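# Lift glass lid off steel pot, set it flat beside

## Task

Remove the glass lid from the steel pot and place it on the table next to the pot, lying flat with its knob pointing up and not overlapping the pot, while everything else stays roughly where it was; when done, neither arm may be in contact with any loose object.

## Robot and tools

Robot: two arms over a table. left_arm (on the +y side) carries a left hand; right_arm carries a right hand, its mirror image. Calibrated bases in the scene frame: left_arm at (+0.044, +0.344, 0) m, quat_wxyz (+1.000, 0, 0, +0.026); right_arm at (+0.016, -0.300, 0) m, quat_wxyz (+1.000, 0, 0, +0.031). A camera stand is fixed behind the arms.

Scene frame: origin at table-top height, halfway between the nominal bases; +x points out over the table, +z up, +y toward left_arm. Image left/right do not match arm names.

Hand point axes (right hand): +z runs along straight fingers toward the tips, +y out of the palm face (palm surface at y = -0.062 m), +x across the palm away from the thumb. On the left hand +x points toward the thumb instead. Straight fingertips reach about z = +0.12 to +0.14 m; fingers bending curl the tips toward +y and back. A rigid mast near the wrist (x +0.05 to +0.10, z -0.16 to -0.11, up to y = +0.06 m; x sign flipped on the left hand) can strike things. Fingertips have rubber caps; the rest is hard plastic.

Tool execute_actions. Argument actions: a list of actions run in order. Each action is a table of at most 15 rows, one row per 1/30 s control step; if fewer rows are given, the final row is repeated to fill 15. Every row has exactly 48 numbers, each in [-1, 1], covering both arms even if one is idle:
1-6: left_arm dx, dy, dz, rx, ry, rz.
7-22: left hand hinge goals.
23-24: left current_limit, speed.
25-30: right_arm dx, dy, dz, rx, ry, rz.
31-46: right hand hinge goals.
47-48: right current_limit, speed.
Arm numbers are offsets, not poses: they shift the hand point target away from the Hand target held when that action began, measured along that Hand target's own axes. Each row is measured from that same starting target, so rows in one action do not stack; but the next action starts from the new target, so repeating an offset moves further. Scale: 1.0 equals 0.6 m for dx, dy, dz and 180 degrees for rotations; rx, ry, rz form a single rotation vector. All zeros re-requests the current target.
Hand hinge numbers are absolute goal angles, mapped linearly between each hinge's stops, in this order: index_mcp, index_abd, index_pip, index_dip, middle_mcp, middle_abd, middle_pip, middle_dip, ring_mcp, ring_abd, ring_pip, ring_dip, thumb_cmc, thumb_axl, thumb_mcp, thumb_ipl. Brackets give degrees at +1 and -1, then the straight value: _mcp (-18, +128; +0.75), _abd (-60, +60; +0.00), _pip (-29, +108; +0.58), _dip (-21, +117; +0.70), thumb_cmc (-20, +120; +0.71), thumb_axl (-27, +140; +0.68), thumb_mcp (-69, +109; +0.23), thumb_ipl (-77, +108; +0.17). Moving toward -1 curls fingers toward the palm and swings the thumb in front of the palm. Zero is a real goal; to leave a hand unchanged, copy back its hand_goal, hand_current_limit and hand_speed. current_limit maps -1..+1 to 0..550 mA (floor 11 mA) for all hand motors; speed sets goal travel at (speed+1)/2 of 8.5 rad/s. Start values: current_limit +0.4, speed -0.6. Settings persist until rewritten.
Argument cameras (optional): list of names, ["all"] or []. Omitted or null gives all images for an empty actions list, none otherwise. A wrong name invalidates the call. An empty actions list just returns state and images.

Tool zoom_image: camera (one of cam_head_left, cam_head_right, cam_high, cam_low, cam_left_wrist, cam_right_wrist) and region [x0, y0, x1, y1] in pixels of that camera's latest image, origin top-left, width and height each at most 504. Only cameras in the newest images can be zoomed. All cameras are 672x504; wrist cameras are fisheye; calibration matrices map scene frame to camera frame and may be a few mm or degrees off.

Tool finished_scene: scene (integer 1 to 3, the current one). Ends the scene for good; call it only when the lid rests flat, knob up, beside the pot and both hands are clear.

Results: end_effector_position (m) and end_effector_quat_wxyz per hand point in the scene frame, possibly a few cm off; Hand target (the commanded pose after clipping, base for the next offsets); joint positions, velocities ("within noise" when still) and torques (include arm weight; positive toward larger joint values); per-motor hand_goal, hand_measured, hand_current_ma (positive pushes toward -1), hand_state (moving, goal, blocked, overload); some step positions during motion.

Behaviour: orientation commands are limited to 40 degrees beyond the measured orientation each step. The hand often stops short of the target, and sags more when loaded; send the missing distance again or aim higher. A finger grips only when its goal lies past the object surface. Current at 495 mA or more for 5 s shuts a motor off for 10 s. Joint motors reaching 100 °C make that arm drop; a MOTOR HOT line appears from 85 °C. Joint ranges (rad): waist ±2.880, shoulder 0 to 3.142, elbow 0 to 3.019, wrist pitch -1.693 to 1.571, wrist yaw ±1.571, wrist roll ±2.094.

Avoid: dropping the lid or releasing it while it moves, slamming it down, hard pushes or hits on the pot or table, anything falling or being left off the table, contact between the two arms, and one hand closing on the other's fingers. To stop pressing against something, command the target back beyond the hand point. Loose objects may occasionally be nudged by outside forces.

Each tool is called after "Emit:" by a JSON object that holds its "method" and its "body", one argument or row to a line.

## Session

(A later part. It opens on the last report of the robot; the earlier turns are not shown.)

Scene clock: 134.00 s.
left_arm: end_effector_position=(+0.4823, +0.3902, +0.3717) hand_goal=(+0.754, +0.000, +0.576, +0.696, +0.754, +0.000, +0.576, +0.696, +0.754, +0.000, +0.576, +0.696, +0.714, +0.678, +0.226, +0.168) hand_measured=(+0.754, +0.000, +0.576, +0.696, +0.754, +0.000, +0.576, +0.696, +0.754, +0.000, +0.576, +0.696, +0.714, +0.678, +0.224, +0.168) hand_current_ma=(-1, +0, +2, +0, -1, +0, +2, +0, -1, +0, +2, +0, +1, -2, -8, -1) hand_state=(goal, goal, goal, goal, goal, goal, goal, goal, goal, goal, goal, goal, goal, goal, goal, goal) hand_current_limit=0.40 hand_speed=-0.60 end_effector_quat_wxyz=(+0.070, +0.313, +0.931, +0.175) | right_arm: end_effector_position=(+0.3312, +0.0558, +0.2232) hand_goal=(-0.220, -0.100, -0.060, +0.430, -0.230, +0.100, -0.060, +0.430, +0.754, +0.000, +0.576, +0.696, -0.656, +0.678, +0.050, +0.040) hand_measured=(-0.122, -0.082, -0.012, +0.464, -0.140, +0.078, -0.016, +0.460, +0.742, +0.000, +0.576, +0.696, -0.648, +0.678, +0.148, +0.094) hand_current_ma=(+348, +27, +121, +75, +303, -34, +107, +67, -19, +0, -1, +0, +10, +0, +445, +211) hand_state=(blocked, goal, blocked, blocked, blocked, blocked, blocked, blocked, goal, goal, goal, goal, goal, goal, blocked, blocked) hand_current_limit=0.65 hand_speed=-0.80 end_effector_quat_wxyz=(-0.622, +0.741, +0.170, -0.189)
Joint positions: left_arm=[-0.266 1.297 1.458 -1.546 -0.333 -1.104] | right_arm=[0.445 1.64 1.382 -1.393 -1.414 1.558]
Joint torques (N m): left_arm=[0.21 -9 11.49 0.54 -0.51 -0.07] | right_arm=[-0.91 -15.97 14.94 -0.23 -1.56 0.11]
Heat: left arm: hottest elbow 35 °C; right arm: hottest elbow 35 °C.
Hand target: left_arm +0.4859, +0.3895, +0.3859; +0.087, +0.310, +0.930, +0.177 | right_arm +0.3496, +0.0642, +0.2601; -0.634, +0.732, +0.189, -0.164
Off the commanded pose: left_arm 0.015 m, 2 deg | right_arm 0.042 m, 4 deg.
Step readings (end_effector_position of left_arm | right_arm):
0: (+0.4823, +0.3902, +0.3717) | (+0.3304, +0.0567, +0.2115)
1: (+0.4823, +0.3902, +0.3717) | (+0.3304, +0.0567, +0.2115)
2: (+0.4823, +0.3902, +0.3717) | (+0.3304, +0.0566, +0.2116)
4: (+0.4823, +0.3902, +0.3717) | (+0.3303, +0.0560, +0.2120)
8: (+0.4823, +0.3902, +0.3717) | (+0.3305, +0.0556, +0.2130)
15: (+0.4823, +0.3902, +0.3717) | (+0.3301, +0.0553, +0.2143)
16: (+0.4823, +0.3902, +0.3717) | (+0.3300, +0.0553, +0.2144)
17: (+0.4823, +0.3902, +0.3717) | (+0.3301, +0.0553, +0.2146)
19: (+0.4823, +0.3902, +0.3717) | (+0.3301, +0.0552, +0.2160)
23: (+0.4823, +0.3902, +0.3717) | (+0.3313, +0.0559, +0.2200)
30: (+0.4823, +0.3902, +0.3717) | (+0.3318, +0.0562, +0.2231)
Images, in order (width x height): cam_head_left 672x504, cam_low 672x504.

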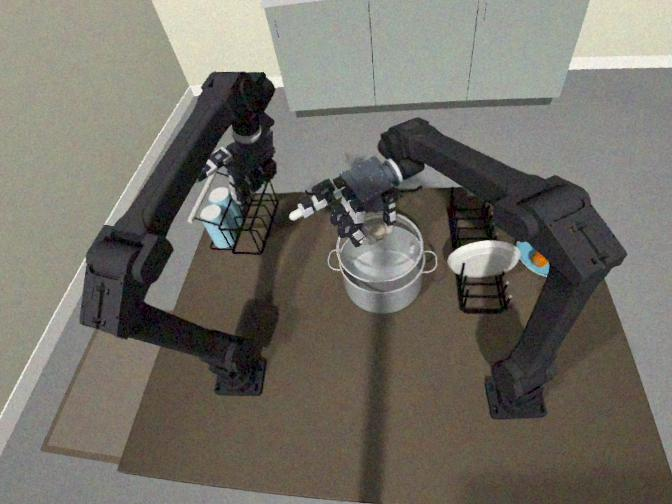

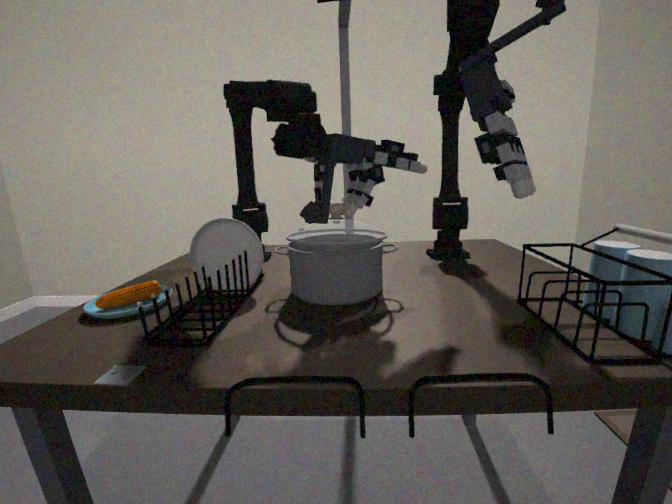

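Emit:
{"method": "execute_actions", "body": {
  "actions": [
    [[0,0,0,0,0,0,0.754,0,0.576,0.696,0.754,0,0.576,0.696,0.754,0,0.576,0.696,0.714,0.678,0.226,0.168,0.4,-0.6,0,-0.0198,-0.0028,0,0,0,-0.22,-0.1,-0.06,0.43,-0.23,0.1,-0.06,0.43,0.754,0,0.576,0.696,-0.657,0.678,0.05,0.04,0.65,-0.8]],
    [[0,0,0,0,0,0,0.754,0,0.576,0.696,0.754,0,0.576,0.696,0.754,0,0.576,0.696,0.714,0.678,0.226,0.168,0.4,-0.6,0,-0.0198,-0.0028,0,0,0,-0.22,-0.1,-0.06,0.43,-0.23,0.1,-0.06,0.43,0.754,0,0.576,0.696,-0.657,0.678,0.05,0.04,0.65,-0.8]],
    [[0,0,0,0,0,0,0.754,0,0.576,0.696,0.754,0,0.576,0.696,0.754,0,0.576,0.696,0.714,0.678,0.226,0.168,0.4,-0.6,0,-0.0198,-0.0028,0,0,0,-0.22,-0.1,-0.06,0.43,-0.23,0.1,-0.06,0.43,0.754,0,0.576,0.696,-0.657,0.678,0.05,0.04,0.65,-0.8]]
  ],
  "cameras": ["cam_low","cam_head_left"]
}}

Emit:
{"method": "zoom_image", "body": {
  "camera": "cam_low",
  "region": [260, 130, 420, 290]
}}

Scene clock: 141.20 s.
left_arm: end_effector_position=(+0.4823, +0.3902, +0.3717) hand_goal=(+0.754, +0.000, +0.576, +0.696, +0.754, +0.000, +0.576, +0.696, +0.754, +0.000, +0.576, +0.696, +0.714, +0.678, +0.226, +0.168) hand_measured=(+0.754, +0.000, +0.576, +0.696, +0.754, +0.000, +0.576, +0.696, +0.754, +0.000, +0.576, +0.696, +0.714, +0.678, +0.224, +0.168) hand_current_ma=(-1, +0, +2, +0, -1, +0, +2, +0, -1, +0, +2, +0, +1, -2, -8, -1) hand_state=(goal, goal, goal, goal, goal, goal, goal, goal, goal, goal, goal, goal, goal, goal, goal, goal) hand_current_limit=0.40 hand_speed=-0.60 end_effector_quat_wxyz=(+0.070, +0.313, +0.931, +0.175) | right_arm: end_effector_position=(+0.3350, +0.0579, +0.2534) hand_goal=(-0.220, -0.100, -0.060, +0.430, -0.230, +0.100, -0.060, +0.430, +0.754, +0.000, +0.576, +0.696, -0.656, +0.678, +0.050, +0.040) hand_measured=(-0.122, -0.082, -0.012, +0.464, -0.142, +0.078, -0.016, +0.460, +0.742, +0.000, +0.576, +0.696, -0.648, +0.678, +0.148, +0.094) hand_current_ma=(+348, +27, +121, +75, +301, -36, +107, +67, -19, +0, -1, +0, +11, +0, +445, +211) hand_state=(blocked, goal, blocked, blocked, blocked, blocked, blocked, blocked, goal, goal, goal, goal, goal, goal, blocked, blocked) hand_current_limit=0.65 hand_speed=-0.80 end_effector_quat_wxyz=(-0.621, +0.741, +0.168, -0.192)
Joint positions: left_arm=[-0.266 1.297 1.458 -1.546 -0.333 -1.104] | right_arm=[0.445 1.64 1.462 -1.487 -1.414 1.553]
Joint torques (N m): left_arm=[0.21 -9 11.49 0.53 -0.51 -0.06] | right_arm=[-0.67 -17.32 15.1 -0.38 -1.58 0.12]
Heat: left arm: hottest elbow 35 °C; right arm: hottest elbow 37 °C.
Hand target: left_arm +0.4859, +0.3895, +0.3859; +0.087, +0.310, +0.930, +0.177 | right_arm +0.3497, +0.0644, +0.2962; -0.634, +0.732, +0.189, -0.164
Off the commanded pose: left_arm 0.015 m, 2 deg | right_arm 0.046 m, 4 deg.
Step readings (end_effector_position of left_arm | right_arm):
0: (+0.4823, +0.3902, +0.3717) | (+0.3313, +0.0559, +0.2232)
1: (+0.4823, +0.3902, +0.3717) | (+0.3314, +0.0559, +0.2233)
2: (+0.4823, +0.3902, +0.3717) | (+0.3313, +0.0559, +0.2237)
4: (+0.4823, +0.3902, +0.3717) | (+0.3313, +0.0559, +0.2251)
8: (+0.4823, +0.3902, +0.3717) | (+0.3325, +0.0565, +0.2295)
15: (+0.4823, +0.3902, +0.3717) | (+0.3331, +0.0569, +0.2329)
16: (+0.4823, +0.3902, +0.3717) | (+0.3330, +0.0568, +0.2331)
17: (+0.4823, +0.3902, +0.3717) | (+0.3328, +0.0567, +0.2334)
19: (+0.4823, +0.3902, +0.3717) | (+0.3326, +0.0566, +0.2348)
23: (+0.4823, +0.3902, +0.3717) | (+0.3337, +0.0572, +0.2391)
30: (+0.4823, +0.3902, +0.3717) | (+0.3344, +0.0576, +0.2428)
31: (+0.4823, +0.3902, +0.3717) | (+0.3343, +0.0575, +0.2430)
32: (+0.4823, +0.3902, +0.3717) | (+0.3341, +0.0574, +0.2434)
34: (+0.4823, +0.3902, +0.3717) | (+0.3339, +0.0573, +0.2449)
38: (+0.4823, +0.3902, +0.3717) | (+0.3349, +0.0579, +0.2494)
45: (+0.4823, +0.3902, +0.3717) | (+0.3357, +0.0583, +0.2532)
Images, in order (width x height): cam_head_left 672x504, cam_low 672x504.

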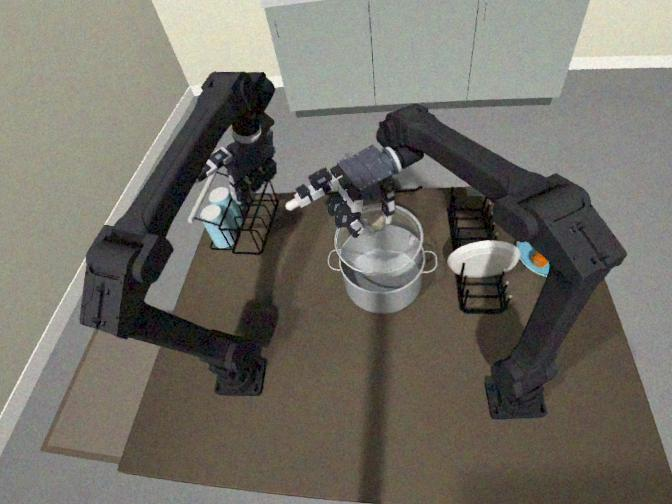

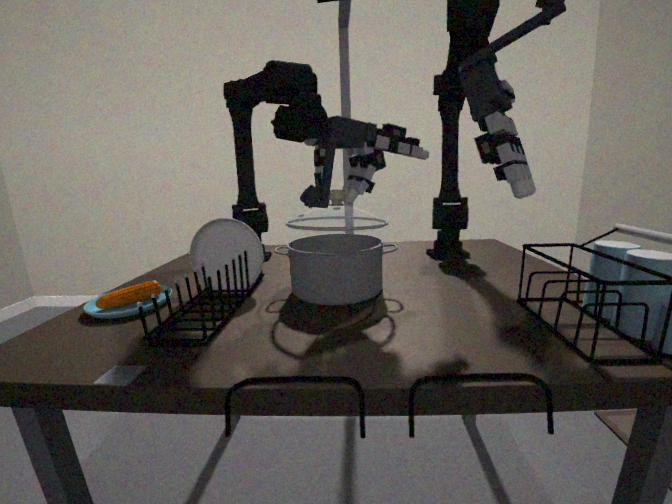

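Scaled by 3.150.

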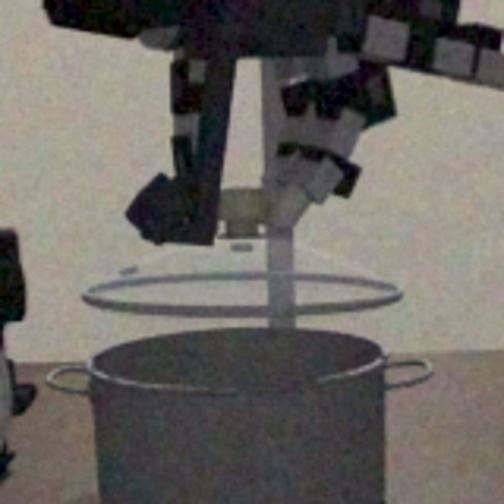

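Emit:
{"method": "execute_actions", "body": {
  "actions": [
    [[0,0,0,0,0,0,0.754,0,0.576,0.696,0.754,0,0.576,0.696,0.754,0,0.576,0.696,0.714,0.678,0.226,0.168,0.4,-0.6,-0.0275,-0.0057,0.0445,0,-0.01705,-0.0024,-0.22,-0.1,-0.06,0.43,-0.23,0.1,-0.06,0.43,0.754,0,0.576,0.696,-0.657,0.678,0.05,0.04,0.65,-0.8]],
    [[0,0,0,0,0,0,0.754,0,0.576,0.696,0.754,0,0.576,0.696,0.754,0,0.576,0.696,0.714,0.678,0.226,0.168,0.4,-0.6,-0.0275,-0.0057,0.0445,0,-0.01705,-0.0024,-0.22,-0.1,-0.06,0.43,-0.23,0.1,-0.06,0.43,0.754,0,0.576,0.696,-0.657,0.678,0.05,0.04,0.65,-0.8]],
    [[0,0,0,0,0,0,0.754,0,0.576,0.696,0.754,0,0.576,0.696,0.754,0,0.576,0.696,0.714,0.678,0.226,0.168,0.4,-0.6,-0.0275,-0.0057,0.0445,0,-0.01705,-0.0024,-0.22,-0.1,-0.06,0.43,-0.23,0.1,-0.06,0.43,0.754,0,0.576,0.696,-0.657,0.678,0.05,0.04,0.65,-0.8]]
  ],
  "cameras": ["cam_low","cam_head_left"]
}}

Scene clock: 144.67 s.
left_arm: end_effector_position=(+0.4823, +0.3902, +0.3717) hand_goal=(+0.754, +0.000, +0.576, +0.696, +0.754, +0.000, +0.576, +0.696, +0.754, +0.000, +0.576, +0.696, +0.714, +0.678, +0.226, +0.168) hand_measured=(+0.754, +0.000, +0.576, +0.696, +0.754, +0.000, +0.576, +0.696, +0.754, +0.000, +0.576, +0.696, +0.714, +0.678, +0.224, +0.168) hand_current_ma=(-1, +0, +2, +0, -1, +0, +2, +0, -1, +0, +2, +0, +1, -2, -8, -1) hand_state=(goal, goal, goal, goal, goal, goal, goal, goal, goal, goal, goal, goal, goal, goal, goal, goal) hand_current_limit=0.40 hand_speed=-0.60 end_effector_quat_wxyz=(+0.070, +0.313, +0.931, +0.175) | right_arm: end_effector_position=(+0.2709, +0.1064, +0.2696) hand_goal=(-0.220, -0.100, -0.060, +0.430, -0.230, +0.100, -0.060, +0.430, +0.754, +0.000, +0.576, +0.696, -0.656, +0.678, +0.050, +0.040) hand_measured=(-0.122, -0.080, -0.012, +0.464, -0.144, +0.076, -0.016, +0.460, +0.742, +0.000, +0.576, +0.696, -0.646, +0.678, +0.148, +0.094) hand_current_ma=(+347, +30, +121, +75, +290, -38, +107, +67, -19, +0, -1, +0, +17, +0, +445, +211) hand_state=(blocked, goal, blocked, blocked, blocked, blocked, blocked, blocked, goal, goal, goal, goal, goal, goal, blocked, blocked) hand_current_limit=0.65 hand_speed=-0.80 end_effector_quat_wxyz=(-0.609, +0.721, +0.239, -0.226)
Joint positions: left_arm=[-0.266 1.297 1.458 -1.546 -0.333 -1.104] | right_arm=[0.613 1.602 1.462 -1.439 -1.414 1.598]
Joint torques (N m): left_arm=[0.32 -8.82 11.52 0.5 -0.52 -0.06] | right_arm=[0.38 -17.96 9.66 0.68 -1.62 0.24]
Heat: left arm: hottest elbow 35 °C; right arm: hottest elbow 37 °C.
Hand target: left_arm +0.4859, +0.3895, +0.3859; +0.087, +0.310, +0.930, +0.177 | right_arm +0.2648, +0.1065, +0.2950; -0.619, +0.714, +0.247, -0.215
Off the commanded pose: left_arm 0.015 m, 2 deg | right_arm 0.026 m, 2 deg.
Step readings (end_effector_position of left_arm | right_arm):
0: (+0.4823, +0.3902, +0.3717) | (+0.3351, +0.0580, +0.2533)
1: (+0.4823, +0.3902, +0.3717) | (+0.3351, +0.0580, +0.2533)
2: (+0.4823, +0.3902, +0.3717) | (+0.3350, +0.0581, +0.2533)
4: (+0.4823, +0.3902, +0.3717) | (+0.3340, +0.0591, +0.2533)
8: (+0.4823, +0.3902, +0.3717) | (+0.3280, +0.0646, +0.2532)
15: (+0.4823, +0.3902, +0.3717) | (+0.3190, +0.0722, +0.2532)
16: (+0.4823, +0.3902, +0.3717) | (+0.3190, +0.0722, +0.2532)
17: (+0.4823, +0.3902, +0.3717) | (+0.3181, +0.0728, +0.2534)
19: (+0.4823, +0.3902, +0.3717) | (+0.3164, +0.0741, +0.2536)
23: (+0.4823, +0.3902, +0.3717) | (+0.3056, +0.0817, +0.2559)
30: (+0.4823, +0.3902, +0.3717) | (+0.2931, +0.0890, +0.2605)
31: (+0.4823, +0.3902, +0.3717) | (+0.2932, +0.0891, +0.2606)
32: (+0.4823, +0.3902, +0.3717) | (+0.2928, +0.0896, +0.2609)
34: (+0.4823, +0.3902, +0.3717) | (+0.2918, +0.0912, +0.2613)
38: (+0.4823, +0.3902, +0.3717) | (+0.2823, +0.0986, +0.2641)
45: (+0.4823, +0.3902, +0.3717) | (+0.2703, +0.1059, +0.2692)
Images, in order (width x height): cam_head_left 672x504, cam_low 672x504.

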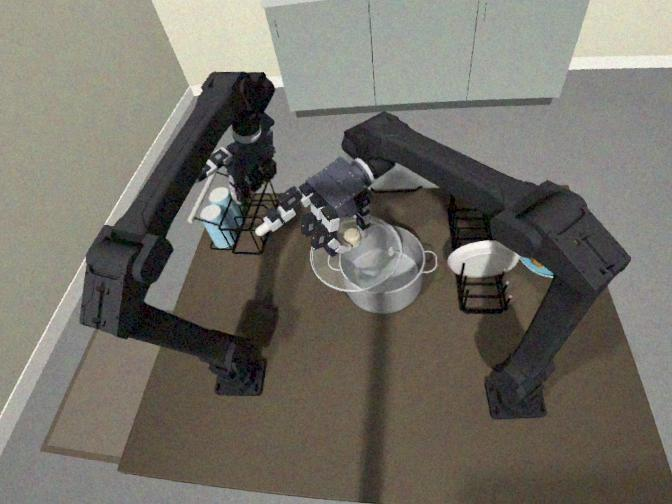

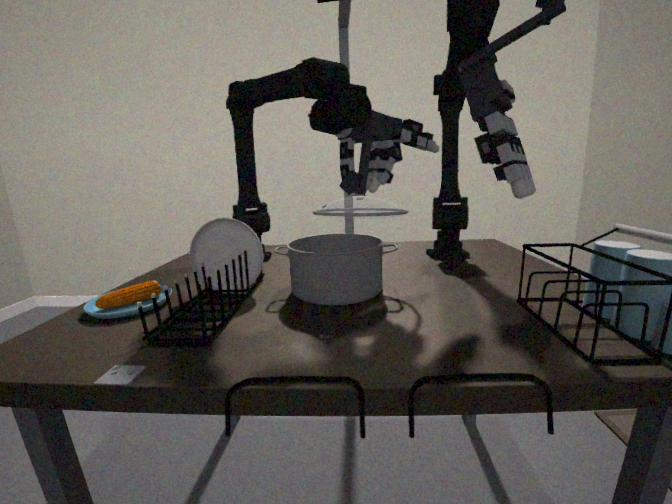

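Emit:
{"method": "execute_actions", "body": {
  "actions": [
    [[0,0,0,0,0,0,0.754,0,0.576,0.696,0.754,0,0.576,0.696,0.754,0,0.576,0.696,0.714,0.678,0.226,0.168,0.4,-0.6,-0.0275,-0.0057,0.0445,0,-0.01705,-0.0024,-0.22,-0.1,-0.06,0.43,-0.23,0.1,-0.06,0.43,0.754,0,0.576,0.696,-0.657,0.678,0.05,0.04,0.65,-0.8]],
    [[0,0,0,0,0,0,0.754,0,0.576,0.696,0.754,0,0.576,0.696,0.754,0,0.576,0.696,0.714,0.678,0.226,0.168,0.4,-0.6,-0.0275,-0.0057,0.0445,0,-0.01705,-0.0024,-0.22,-0.1,-0.06,0.43,-0.23,0.1,-0.06,0.43,0.754,0,0.576,0.696,-0.657,0.678,0.05,0.04,0.65,-0.8]],
    [[0,0,0,0,0,0,0.754,0,0.576,0.696,0.754,0,0.576,0.696,0.754,0,0.576,0.696,0.714,0.678,0.226,0.168,0.4,-0.6,-0.0275,-0.0057,0.0445,0,-0.01705,-0.0024,-0.22,-0.1,-0.06,0.43,-0.23,0.1,-0.06,0.43,0.754,0,0.576,0.696,-0.657,0.678,0.05,0.04,0.65,-0.8]],
    [[0,0,0,0,0,0,0.754,0,0.576,0.696,0.754,0,0.576,0.696,0.754,0,0.576,0.696,0.714,0.678,0.226,0.168,0.4,-0.6,-0.0275,-0.0057,0.0445,0,-0.01705,-0.0024,-0.22,-0.1,-0.06,0.43,-0.23,0.1,-0.06,0.43,0.754,0,0.576,0.696,-0.657,0.678,0.05,0.04,0.65,-0.8]],
    [[0,0,0,0,0,0,0.754,0,0.576,0.696,0.754,0,0.576,0.696,0.754,0,0.576,0.696,0.714,0.678,0.226,0.168,0.4,-0.6,-0.0275,-0.0057,0.0445,0,-0.01705,-0.0024,-0.22,-0.1,-0.06,0.43,-0.23,0.1,-0.06,0.43,0.754,0,0.576,0.696,-0.657,0.678,0.05,0.04,0.65,-0.8]],
    [[0,0,0,0,0,0,0.754,0,0.576,0.696,0.754,0,0.576,0.696,0.754,0,0.576,0.696,0.714,0.678,0.226,0.168,0.4,-0.6,-0.0275,-0.0057,0.0445,0,-0.01705,-0.0024,-0.22,-0.1,-0.06,0.43,-0.23,0.1,-0.06,0.43,0.754,0,0.576,0.696,-0.657,0.678,0.05,0.04,0.65,-0.8]]
  ],
  "cameras": ["cam_low","cam_head_left","cam_head_right","cam_high"]
}}

Scene clock: 150.17 s.
left_arm: end_effector_position=(+0.4823, +0.3902, +0.3717) hand_goal=(+0.754, +0.000, +0.576, +0.696, +0.754, +0.000, +0.576, +0.696, +0.754, +0.000, +0.576, +0.696, +0.714, +0.678, +0.226, +0.168) hand_measured=(+0.754, +0.000, +0.576, +0.696, +0.754, +0.000, +0.576, +0.696, +0.754, +0.000, +0.576, +0.696, +0.714, +0.678, +0.224, +0.168) hand_current_ma=(-1, +0, +2, +0, -1, +0, +2, +0, -1, +0, +2, +0, +1, -2, -8, -1) hand_state=(goal, goal, goal, goal, goal, goal, goal, goal, goal, goal, goal, goal, goal, goal, goal, goal) hand_current_limit=0.40 hand_speed=-0.60 end_effector_quat_wxyz=(+0.070, +0.313, +0.931, +0.175) | right_arm: end_effector_position=(+0.0867, +0.1508, +0.2713) hand_goal=(-0.220, -0.100, -0.060, +0.430, -0.230, +0.100, -0.060, +0.430, +0.754, +0.000, +0.576, +0.696, -0.656, +0.678, +0.050, +0.040) hand_measured=(-0.122, -0.072, -0.012, +0.464, -0.148, +0.072, -0.016, +0.460, +0.742, +0.000, +0.576, +0.696, -0.646, +0.678, +0.148, +0.094) hand_current_ma=(+347, +47, +121, +75, +274, -49, +107, +67, -19, +0, -1, +0, +17, +0, +445, +211) hand_state=(blocked, blocked, blocked, blocked, blocked, blocked, blocked, blocked, goal, goal, goal, goal, goal, goal, blocked, blocked) hand_current_limit=0.65 hand_speed=-0.80 end_effector_quat_wxyz=(-0.564, +0.674, +0.352, -0.321)
Joint positions: left_arm=[-0.266 1.297 1.458 -1.546 -0.333 -1.104] | right_arm=[0.996 1.442 1.274 -1.034 -1.402 1.98]
Joint torques (N m): left_arm=[0.26 -8.94 11.49 0.53 -0.51 -0.07] | right_arm=[0.15 -15.85 9.42 1.46 -1.42 0.22]
Heat: left arm: hottest elbow 35 °C; right arm: hottest elbow 37 °C.
Hand target: left_arm +0.4859, +0.3895, +0.3859; +0.087, +0.310, +0.930, +0.177 | right_arm +0.0806, +0.1473, +0.2927; -0.576, +0.665, +0.359, -0.312
Off the commanded pose: left_arm 0.015 m, 2 deg | right_arm 0.022 m, 2 deg.
Step readings (end_effector_position of left_arm | right_arm):
0: (+0.4823, +0.3902, +0.3717) | (+0.2708, +0.1064, +0.2696)
1: (+0.4823, +0.3902, +0.3717) | (+0.2709, +0.1064, +0.2696)
2: (+0.4823, +0.3902, +0.3717) | (+0.2702, +0.1070, +0.2697)
4: (+0.4823, +0.3902, +0.3717) | (+0.2682, +0.1082, +0.2696)
8: (+0.4823, +0.3902, +0.3717) | (+0.2559, +0.1139, +0.2696)
15: (+0.4823, +0.3902, +0.3717) | (+0.2429, +0.1191, +0.2722)
16: (+0.4823, +0.3902, +0.3717) | (+0.2430, +0.1192, +0.2724)
17: (+0.4823, +0.3902, +0.3717) | (+0.2422, +0.1195, +0.2722)
19: (+0.4823, +0.3902, +0.3717) | (+0.2396, +0.1198, +0.2714)
23: (+0.4823, +0.3902, +0.3717) | (+0.2253, +0.1240, +0.2701)
30: (+0.4823, +0.3902, +0.3717) | (+0.2126, +0.1290, +0.2714)
31: (+0.4823, +0.3902, +0.3717) | (+0.2126, +0.1290, +0.2716)
32: (+0.4823, +0.3902, +0.3717) | (+0.2117, +0.1293, +0.2715)
34: (+0.4823, +0.3902, +0.3717) | (+0.2093, +0.1294, +0.2709)
38: (+0.4823, +0.3902, +0.3717) | (+0.1947, +0.1329, +0.2701)
45: (+0.4823, +0.3902, +0.3717) | (+0.1816, +0.1369, +0.2717)
46: (+0.4823, +0.3902, +0.3717) | (+0.1816, +0.1369, +0.2716)
47: (+0.4823, +0.3902, +0.3717) | (+0.1807, +0.1372, +0.2716)
49: (+0.4823, +0.3902, +0.3717) | (+0.1785, +0.1375, +0.2709)
53: (+0.4823, +0.3902, +0.3717) | (+0.1636, +0.1402, +0.2700)
60: (+0.4823, +0.3902, +0.3717) | (+0.1502, +0.1431, +0.2712)
61: (+0.4823, +0.3902, +0.3717) | (+0.1503, +0.1432, +0.2715)
62: (+0.4823, +0.3902, +0.3717) | (+0.1495, +0.1436, +0.2715)
64: (+0.4823, +0.3902, +0.3717) | (+0.1472, +0.1438, +0.2706)
68: (+0.4823, +0.3902, +0.3717) | (+0.1320, +0.1456, +0.2700)
75: (+0.4823, +0.3902, +0.3717) | (+0.1185, +0.1477, +0.2711)
76: (+0.4823, +0.3902, +0.3717) | (+0.1186, +0.1478, +0.2714)
77: (+0.4823, +0.3902, +0.3717) | (+0.1180, +0.1482, +0.2714)
79: (+0.4823, +0.3902, +0.3717) | (+0.1156, +0.1483, +0.2706)
83: (+0.4823, +0.3902, +0.3717) | (+0.1002, +0.1493, +0.2696)
90: (+0.4823, +0.3902, +0.3717) | (+0.0867, +0.1505, +0.2709)
Images, in order (width x height): cam_head_left 672x504, cam_head_right 672x504, cam_high 672x504, cam_low 672x504.

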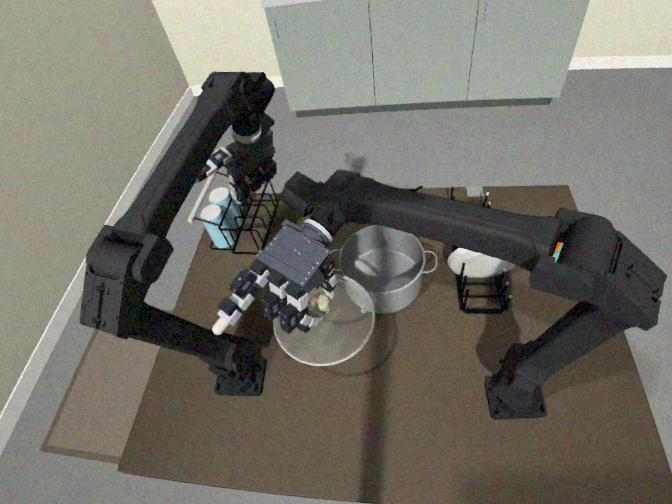

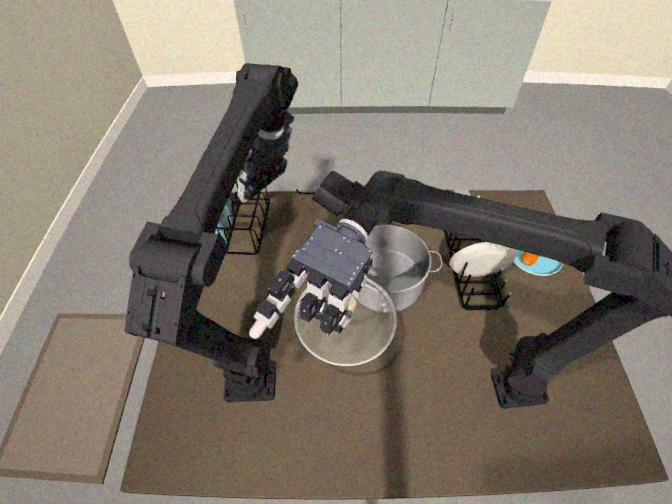

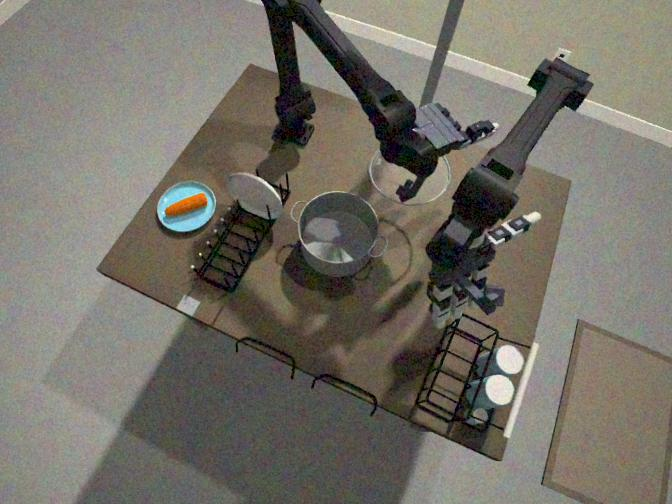

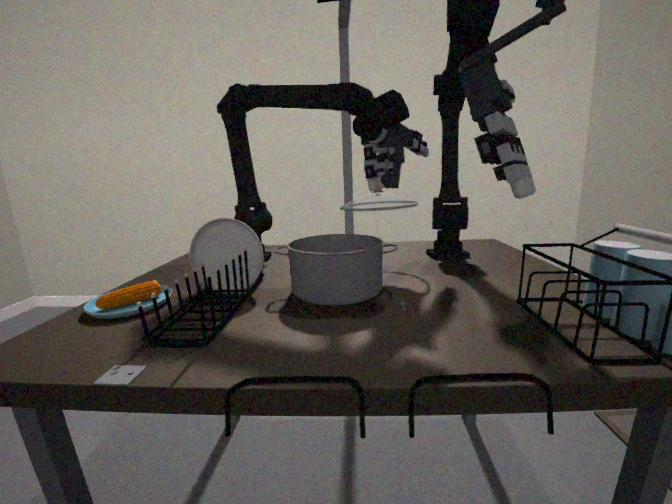

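Emit:
{"method": "execute_actions", "body": {
  "actions": [
    [[0,0,0,0,0,0,0.754,0,0.576,0.696,0.754,0,0.576,0.696,0.754,0,0.576,0.696,0.714,0.678,0.226,0.168,0.4,-0.6,-0.041,0,0.0016,0,-0.0083,-0.0012,-0.22,-0.1,-0.06,0.43,-0.23,0.1,-0.06,0.43,0.754,0,0.576,0.696,-0.657,0.678,0.05,0.04,0.65,-0.8]],
    [[0,0,0,0,0,0,0.754,0,0.576,0.696,0.754,0,0.576,0.696,0.754,0,0.576,0.696,0.714,0.678,0.226,0.168,0.4,-0.6,-0.041,0,0.0016,0,-0.0083,-0.0012,-0.22,-0.1,-0.06,0.43,-0.23,0.1,-0.06,0.43,0.754,0,0.576,0.696,-0.657,0.678,0.05,0.04,0.65,-0.8]],
    [[0,0,0,0,0,0,0.754,0,0.576,0.696,0.754,0,0.576,0.696,0.754,0,0.576,0.696,0.714,0.678,0.226,0.168,0.4,-0.6,-0.041,0,0.0016,0,-0.0083,-0.0012,-0.22,-0.1,-0.06,0.43,-0.23,0.1,-0.06,0.43,0.754,0,0.576,0.696,-0.657,0.678,0.05,0.04,0.65,-0.8]],
    [[0,0,0,0,0,0,0.754,0,0.576,0.696,0.754,0,0.576,0.696,0.754,0,0.576,0.696,0.714,0.678,0.226,0.168,0.4,-0.6,-0.041,0,0.0016,0,-0.0083,-0.0012,-0.22,-0.1,-0.06,0.43,-0.23,0.1,-0.06,0.43,0.754,0,0.576,0.696,-0.657,0.678,0.05,0.04,0.65,-0.8]],
    [[0,0,0,0,0,0,0.754,0,0.576,0.696,0.754,0,0.576,0.696,0.754,0,0.576,0.696,0.714,0.678,0.226,0.168,0.4,-0.6,0,0.04,0.0057,0,0,0,-0.22,-0.1,-0.06,0.43,-0.23,0.1,-0.06,0.43,0.754,0,0.576,0.696,-0.657,0.678,0.05,0.04,0.65,-0.8]],
    [[0,0,0,0,0,0,0.754,0,0.576,0.696,0.754,0,0.576,0.696,0.754,0,0.576,0.696,0.714,0.678,0.226,0.168,0.4,-0.6,0,0.04,0.0057,0,0,0,-0.22,-0.1,-0.06,0.43,-0.23,0.1,-0.06,0.43,0.754,0,0.576,0.696,-0.657,0.678,0.05,0.04,0.65,-0.8]]
  ],
  "cameras": ["cam_low","cam_head_left","cam_high"]
}}

Scene clock: 158.20 s.
left_arm: end_effector_position=(+0.4823, +0.3902, +0.3717) hand_goal=(+0.754, +0.000, +0.576, +0.696, +0.754, +0.000, +0.576, +0.696, +0.754, +0.000, +0.576, +0.696, +0.714, +0.678, +0.226, +0.168) hand_measured=(+0.754, +0.000, +0.576, +0.696, +0.754, +0.000, +0.576, +0.696, +0.754, +0.000, +0.576, +0.696, +0.714, +0.678, +0.224, +0.168) hand_current_ma=(-1, +0, +2, +0, -1, +0, +2, +0, -1, +0, +2, +0, +1, -2, -8, -1) hand_state=(goal, goal, goal, goal, goal, goal, goal, goal, goal, goal, goal, goal, goal, goal, goal, goal) hand_current_limit=0.40 hand_speed=-0.60 end_effector_quat_wxyz=(+0.070, +0.313, +0.931, +0.175) | right_arm: end_effector_position=(+0.0315, +0.0640, +0.2530) hand_goal=(-0.220, -0.100, -0.060, +0.430, -0.230, +0.100, -0.060, +0.430, +0.754, +0.000, +0.576, +0.696, -0.656, +0.678, +0.050, +0.040) hand_measured=(-0.218, -0.096, -0.054, +0.434, -0.228, +0.096, -0.056, +0.434, +0.742, +0.000, +0.576, +0.696, -0.654, +0.678, +0.054, +0.042) hand_current_ma=(+1, +3, +6, +4, +1, -3, +5, +3, -19, +0, -1, +0, +3, +0, +4, +3) hand_state=(goal, goal, goal, goal, goal, goal, goal, goal, goal, goal, goal, goal, goal, goal, goal, goal) hand_current_limit=0.65 hand_speed=-0.80 end_effector_quat_wxyz=(-0.562, +0.646, +0.392, -0.336)
Joint positions: left_arm=[-0.266 1.297 1.458 -1.546 -0.333 -1.104] | right_arm=[1.014 1.287 1.083 -1.419 -1.428 1.511]
Joint torques (N m): left_arm=[0.26 -8.94 11.52 0.51 -0.51 -0.06] | right_arm=[0.73 -8.18 7.35 0.8 -1.07 -0.07]
Heat: left arm: hottest elbow 35 °C; right arm: hottest elbow 36 °C.
Hand target: left_arm +0.4859, +0.3895, +0.3859; +0.087, +0.310, +0.930, +0.177 | right_arm +0.0269, +0.0647, +0.2439; -0.558, +0.645, +0.394, -0.342
Off the commanded pose: left_arm 0.015 m, 2 deg | right_arm 0.010 m, 1 deg.
Step readings (end_effector_position of left_arm | right_arm):
0: (+0.4823, +0.3902, +0.3717) | (+0.0867, +0.1508, +0.2714)
1: (+0.4823, +0.3902, +0.3717) | (+0.0866, +0.1506, +0.2714)
2: (+0.4823, +0.3902, +0.3717) | (+0.0862, +0.1499, +0.2709)
4: (+0.4823, +0.3902, +0.3717) | (+0.0843, +0.1464, +0.2695)
8: (+0.4823, +0.3902, +0.3717) | (+0.0784, +0.1357, +0.2695)
15: (+0.4823, +0.3902, +0.3717) | (+0.0760, +0.1311, +0.2739)
16: (+0.4823, +0.3902, +0.3717) | (+0.0760, +0.1309, +0.2738)
17: (+0.4823, +0.3902, +0.3717) | (+0.0756, +0.1302, +0.2732)
19: (+0.4823, +0.3902, +0.3717) | (+0.0731, +0.1262, +0.2718)
23: (+0.4823, +0.3902, +0.3717) | (+0.0661, +0.1152, +0.2709)
30: (+0.4823, +0.3902, +0.3717) | (+0.0615, +0.1091, +0.2739)
31: (+0.4823, +0.3902, +0.3717) | (+0.0614, +0.1088, +0.2737)
32: (+0.4823, +0.3902, +0.3717) | (+0.0609, +0.1080, +0.2735)
34: (+0.4823, +0.3902, +0.3717) | (+0.0588, +0.1047, +0.2728)
38: (+0.4823, +0.3902, +0.3717) | (+0.0523, +0.0942, +0.2732)
45: (+0.4823, +0.3902, +0.3717) | (+0.0477, +0.0876, +0.2756)
46: (+0.4823, +0.3902, +0.3717) | (+0.0475, +0.0871, +0.2755)
47: (+0.4823, +0.3902, +0.3717) | (+0.0471, +0.0863, +0.2754)
49: (+0.4823, +0.3902, +0.3717) | (+0.0449, +0.0831, +0.2749)
53: (+0.4823, +0.3902, +0.3717) | (+0.0382, +0.0727, +0.2785)
60: (+0.4823, +0.3902, +0.3717) | (+0.0307, +0.0622, +0.2923)
61: (+0.4823, +0.3902, +0.3717) | (+0.0303, +0.0619, +0.2922)
62: (+0.4823, +0.3902, +0.3717) | (+0.0306, +0.0623, +0.2920)
64: (+0.4823, +0.3902, +0.3717) | (+0.0309, +0.0629, +0.2910)
68: (+0.4823, +0.3902, +0.3717) | (+0.0302, +0.0616, +0.2840)
75: (+0.4823, +0.3902, +0.3717) | (+0.0316, +0.0640, +0.2777)
76: (+0.4823, +0.3902, +0.3717) | (+0.0317, +0.0641, +0.2774)
77: (+0.4823, +0.3902, +0.3717) | (+0.0315, +0.0641, +0.2765)
79: (+0.4823, +0.3902, +0.3717) | (+0.0310, +0.0632, +0.2717)
83: (+0.4823, +0.3902, +0.3717) | (+0.0299, +0.0611, +0.2588)
90: (+0.4823, +0.3902, +0.3717) | (+0.0312, +0.0635, +0.2530)
Images, in order (width x height): cam_head_left 672x504, cam_high 672x504, cam_low 672x504.

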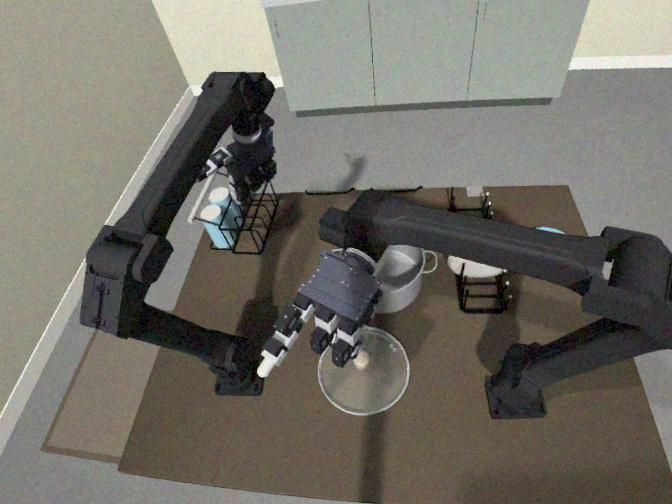

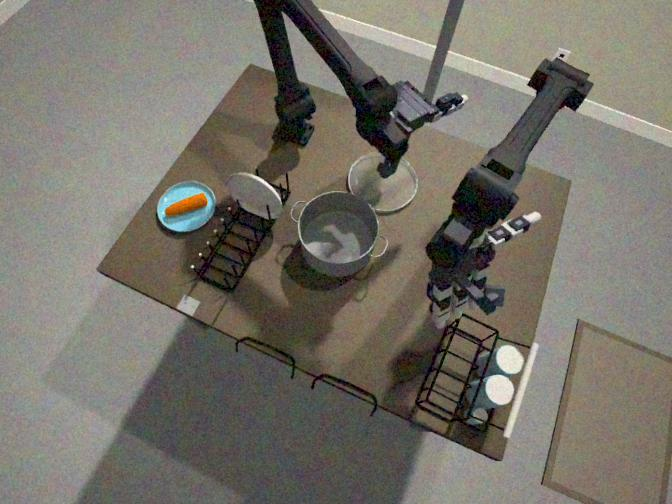

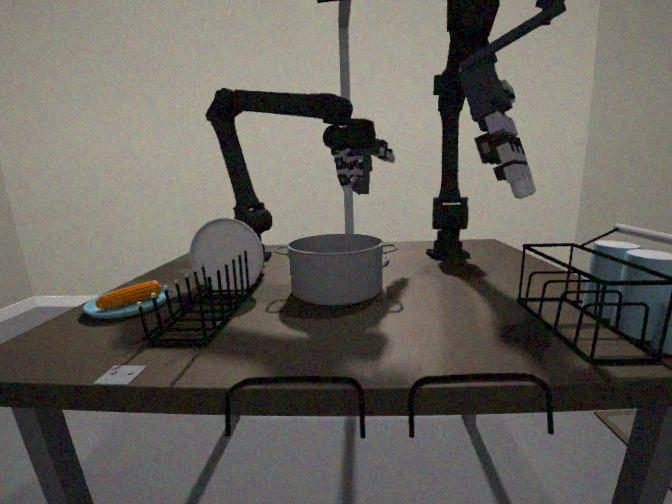

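Emit:
{"method": "execute_actions", "body": {
  "actions": [
    [[0,0,0,0,0,0,0.754,0,0.576,0.696,0.754,0,0.576,0.696,0.754,0,0.576,0.696,0.714,0.678,0.226,0.168,0.4,-0.6,0.04,0,0,0,0,0,0.095,-0.1,-0.007,0.479,0.095,0.1,-0.007,0.479,0.754,0,0.576,0.696,-0.657,0.678,0.337,0.168,0.4,-0.6]]
  ],
  "cameras": ["all"]
}}

Emit:
{"method": "zoom_image", "body": {
  "camera": "cam_head_left",
  "region": [290, 300, 440, 430]
}}

Emit:
{"method": "zoom_image", "body": {
  "camera": "cam_high",
  "region": [300, 80, 460, 240]
}}

Emit:
{"method": "zoom_image", "body": {
  "camera": "cam_head_right",
  "region": [290, 300, 440, 430]
}}

Scene clock: 161.80 s.
left_arm: end_effector_position=(+0.4823, +0.3902, +0.3717) hand_goal=(+0.754, +0.000, +0.576, +0.696, +0.754, +0.000, +0.576, +0.696, +0.754, +0.000, +0.576, +0.696, +0.714, +0.678, +0.226, +0.168) hand_measured=(+0.754, +0.000, +0.576, +0.696, +0.754, +0.000, +0.576, +0.696, +0.754, +0.000, +0.576, +0.696, +0.714, +0.678, +0.224, +0.168) hand_current_ma=(-1, +0, +2, +0, -1, +0, +2, +0, -1, +0, +2, +0, +1, -2, -8, -1) hand_state=(goal, goal, goal, goal, goal, goal, goal, goal, goal, goal, goal, goal, goal, goal, goal, goal) hand_current_limit=0.40 hand_speed=-0.60 end_effector_quat_wxyz=(+0.070, +0.313, +0.931, +0.175) | right_arm: end_effector_position=(+0.0361, +0.0726, +0.2324) hand_goal=(+0.096, -0.100, -0.006, +0.480, +0.096, +0.100, -0.006, +0.480, +0.754, +0.000, +0.576, +0.696, -0.656, +0.678, +0.338, +0.168) hand_measured=(+0.084, -0.096, -0.008, +0.478, +0.086, +0.096, -0.008, +0.478, +0.742, +0.000, +0.576, +0.696, -0.654, +0.678, +0.334, +0.166) hand_current_ma=(-23, +3, -2, -2, -17, -3, -2, -2, -19, +0, -1, +0, +2, +0, -6, -3) hand_state=(goal, goal, goal, goal, goal, goal, goal, goal, goal, goal, goal, goal, goal, goal, goal, goal) hand_current_limit=0.40 hand_speed=-0.60 end_effector_quat_wxyz=(-0.552, +0.655, +0.377, -0.353)
Joint positions: left_arm=[-0.266 1.297 1.458 -1.546 -0.333 -1.104] | right_arm=[1.014 1.352 1.083 -1.406 -1.428 1.511]
Joint torques (N m): left_arm=[0.26 -8.94 11.55 0.5 -0.51 -0.06] | right_arm=[0.73 -9.64 11.78 0.72 -1.11 0.02]
Heat: left arm: hottest elbow 35 °C; right arm: hottest elbow 36 °C.
Hand target: left_arm +0.4859, +0.3895, +0.3859; +0.087, +0.310, +0.930, +0.177 | right_arm +0.0379, +0.0861, +0.2438; -0.558, +0.645, +0.394, -0.342
Off the commanded pose: left_arm 0.015 m, 2 deg | right_arm 0.018 m, 3 deg.
Step readings (end_effector_position of left_arm | right_arm):
0: (+0.4823, +0.3902, +0.3717) | (+0.0315, +0.0640, +0.2530)
1: (+0.4823, +0.3902, +0.3717) | (+0.0315, +0.0641, +0.2528)
2: (+0.4823, +0.3902, +0.3717) | (+0.0316, +0.0643, +0.2525)
4: (+0.4823, +0.3902, +0.3717) | (+0.0324, +0.0658, +0.2498)
8: (+0.4823, +0.3902, +0.3717) | (+0.0348, +0.0702, +0.2391)
15: (+0.4823, +0.3902, +0.3717) | (+0.0361, +0.0726, +0.2324)
camera_calibration:
cam_right_wrist: T_world_to_cam=[[-0.285701, -0.773113, -0.566278, 0.232247], [0.371662, -0.634048, 0.678123, -0.171846], [-0.883313, -0.0167239, 0.468485, 0.0497781], [0, 0, 0, 1]] pos_world=[0.174191, 0.0714276, 0.224729]

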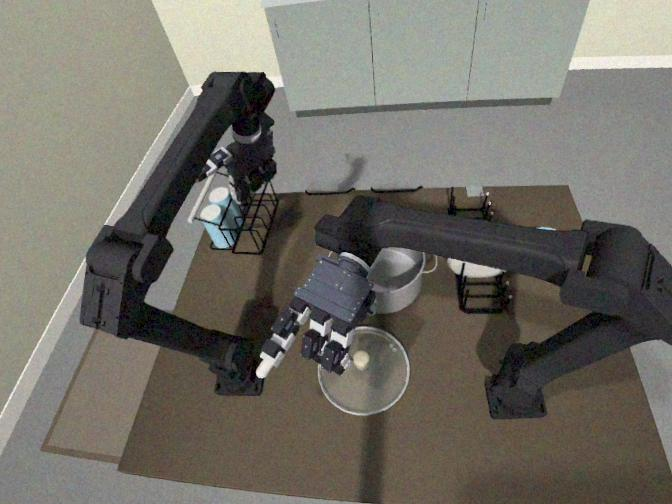

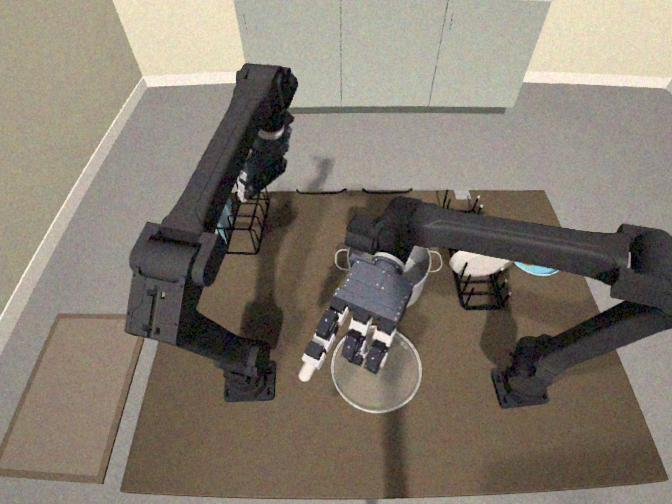

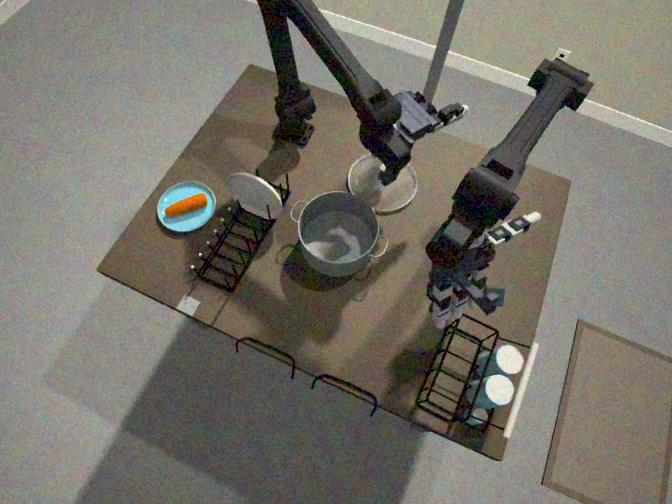

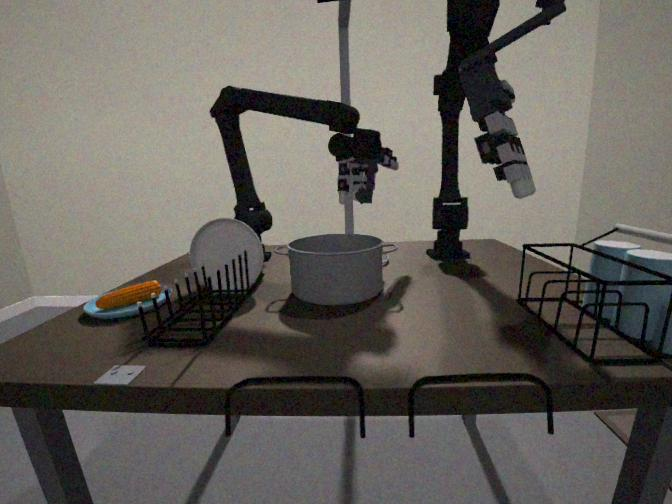

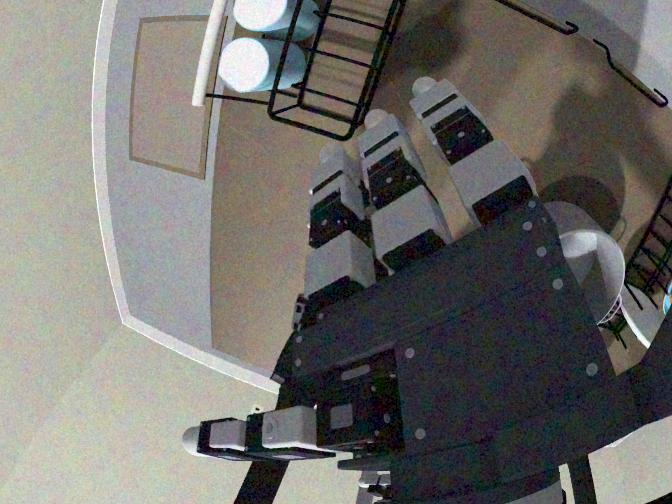

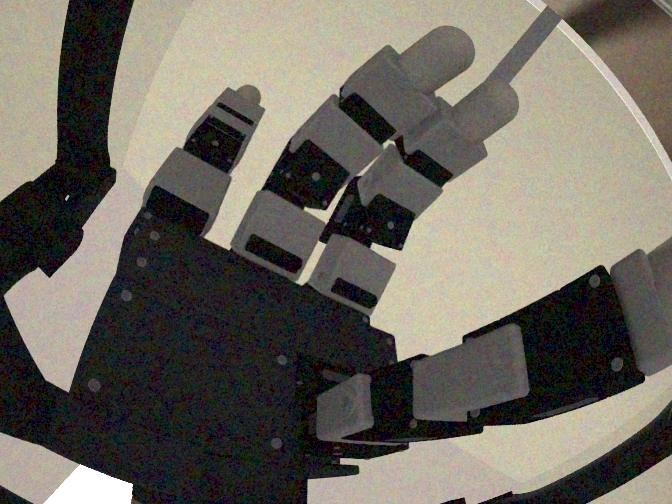

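Scaled by 3.360.

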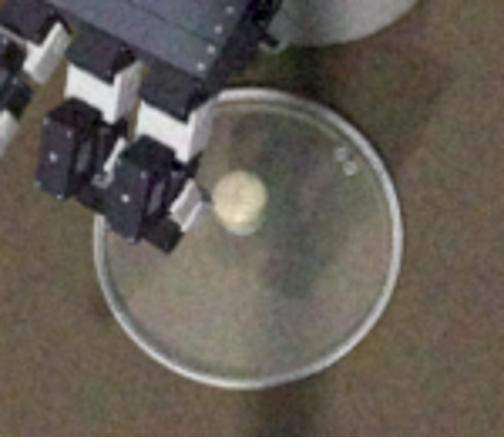

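Scaled by 3.150.

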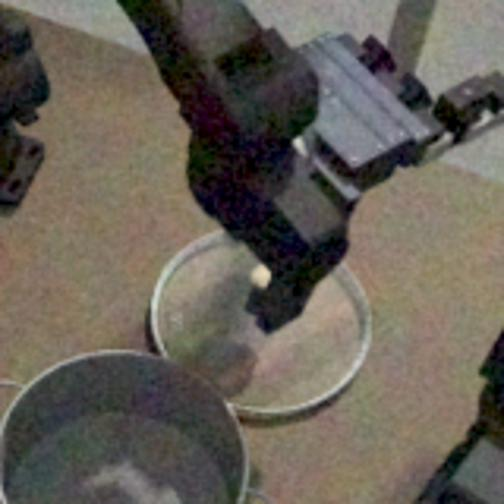

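Scaled by 3.360.

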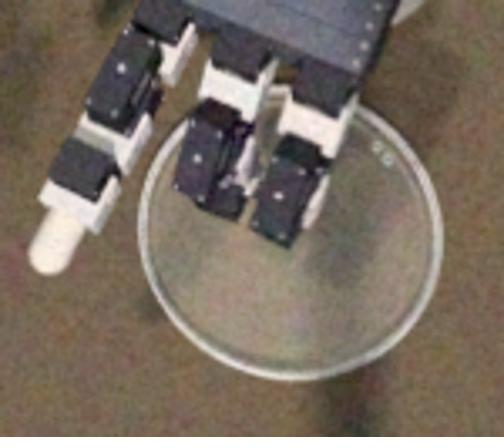

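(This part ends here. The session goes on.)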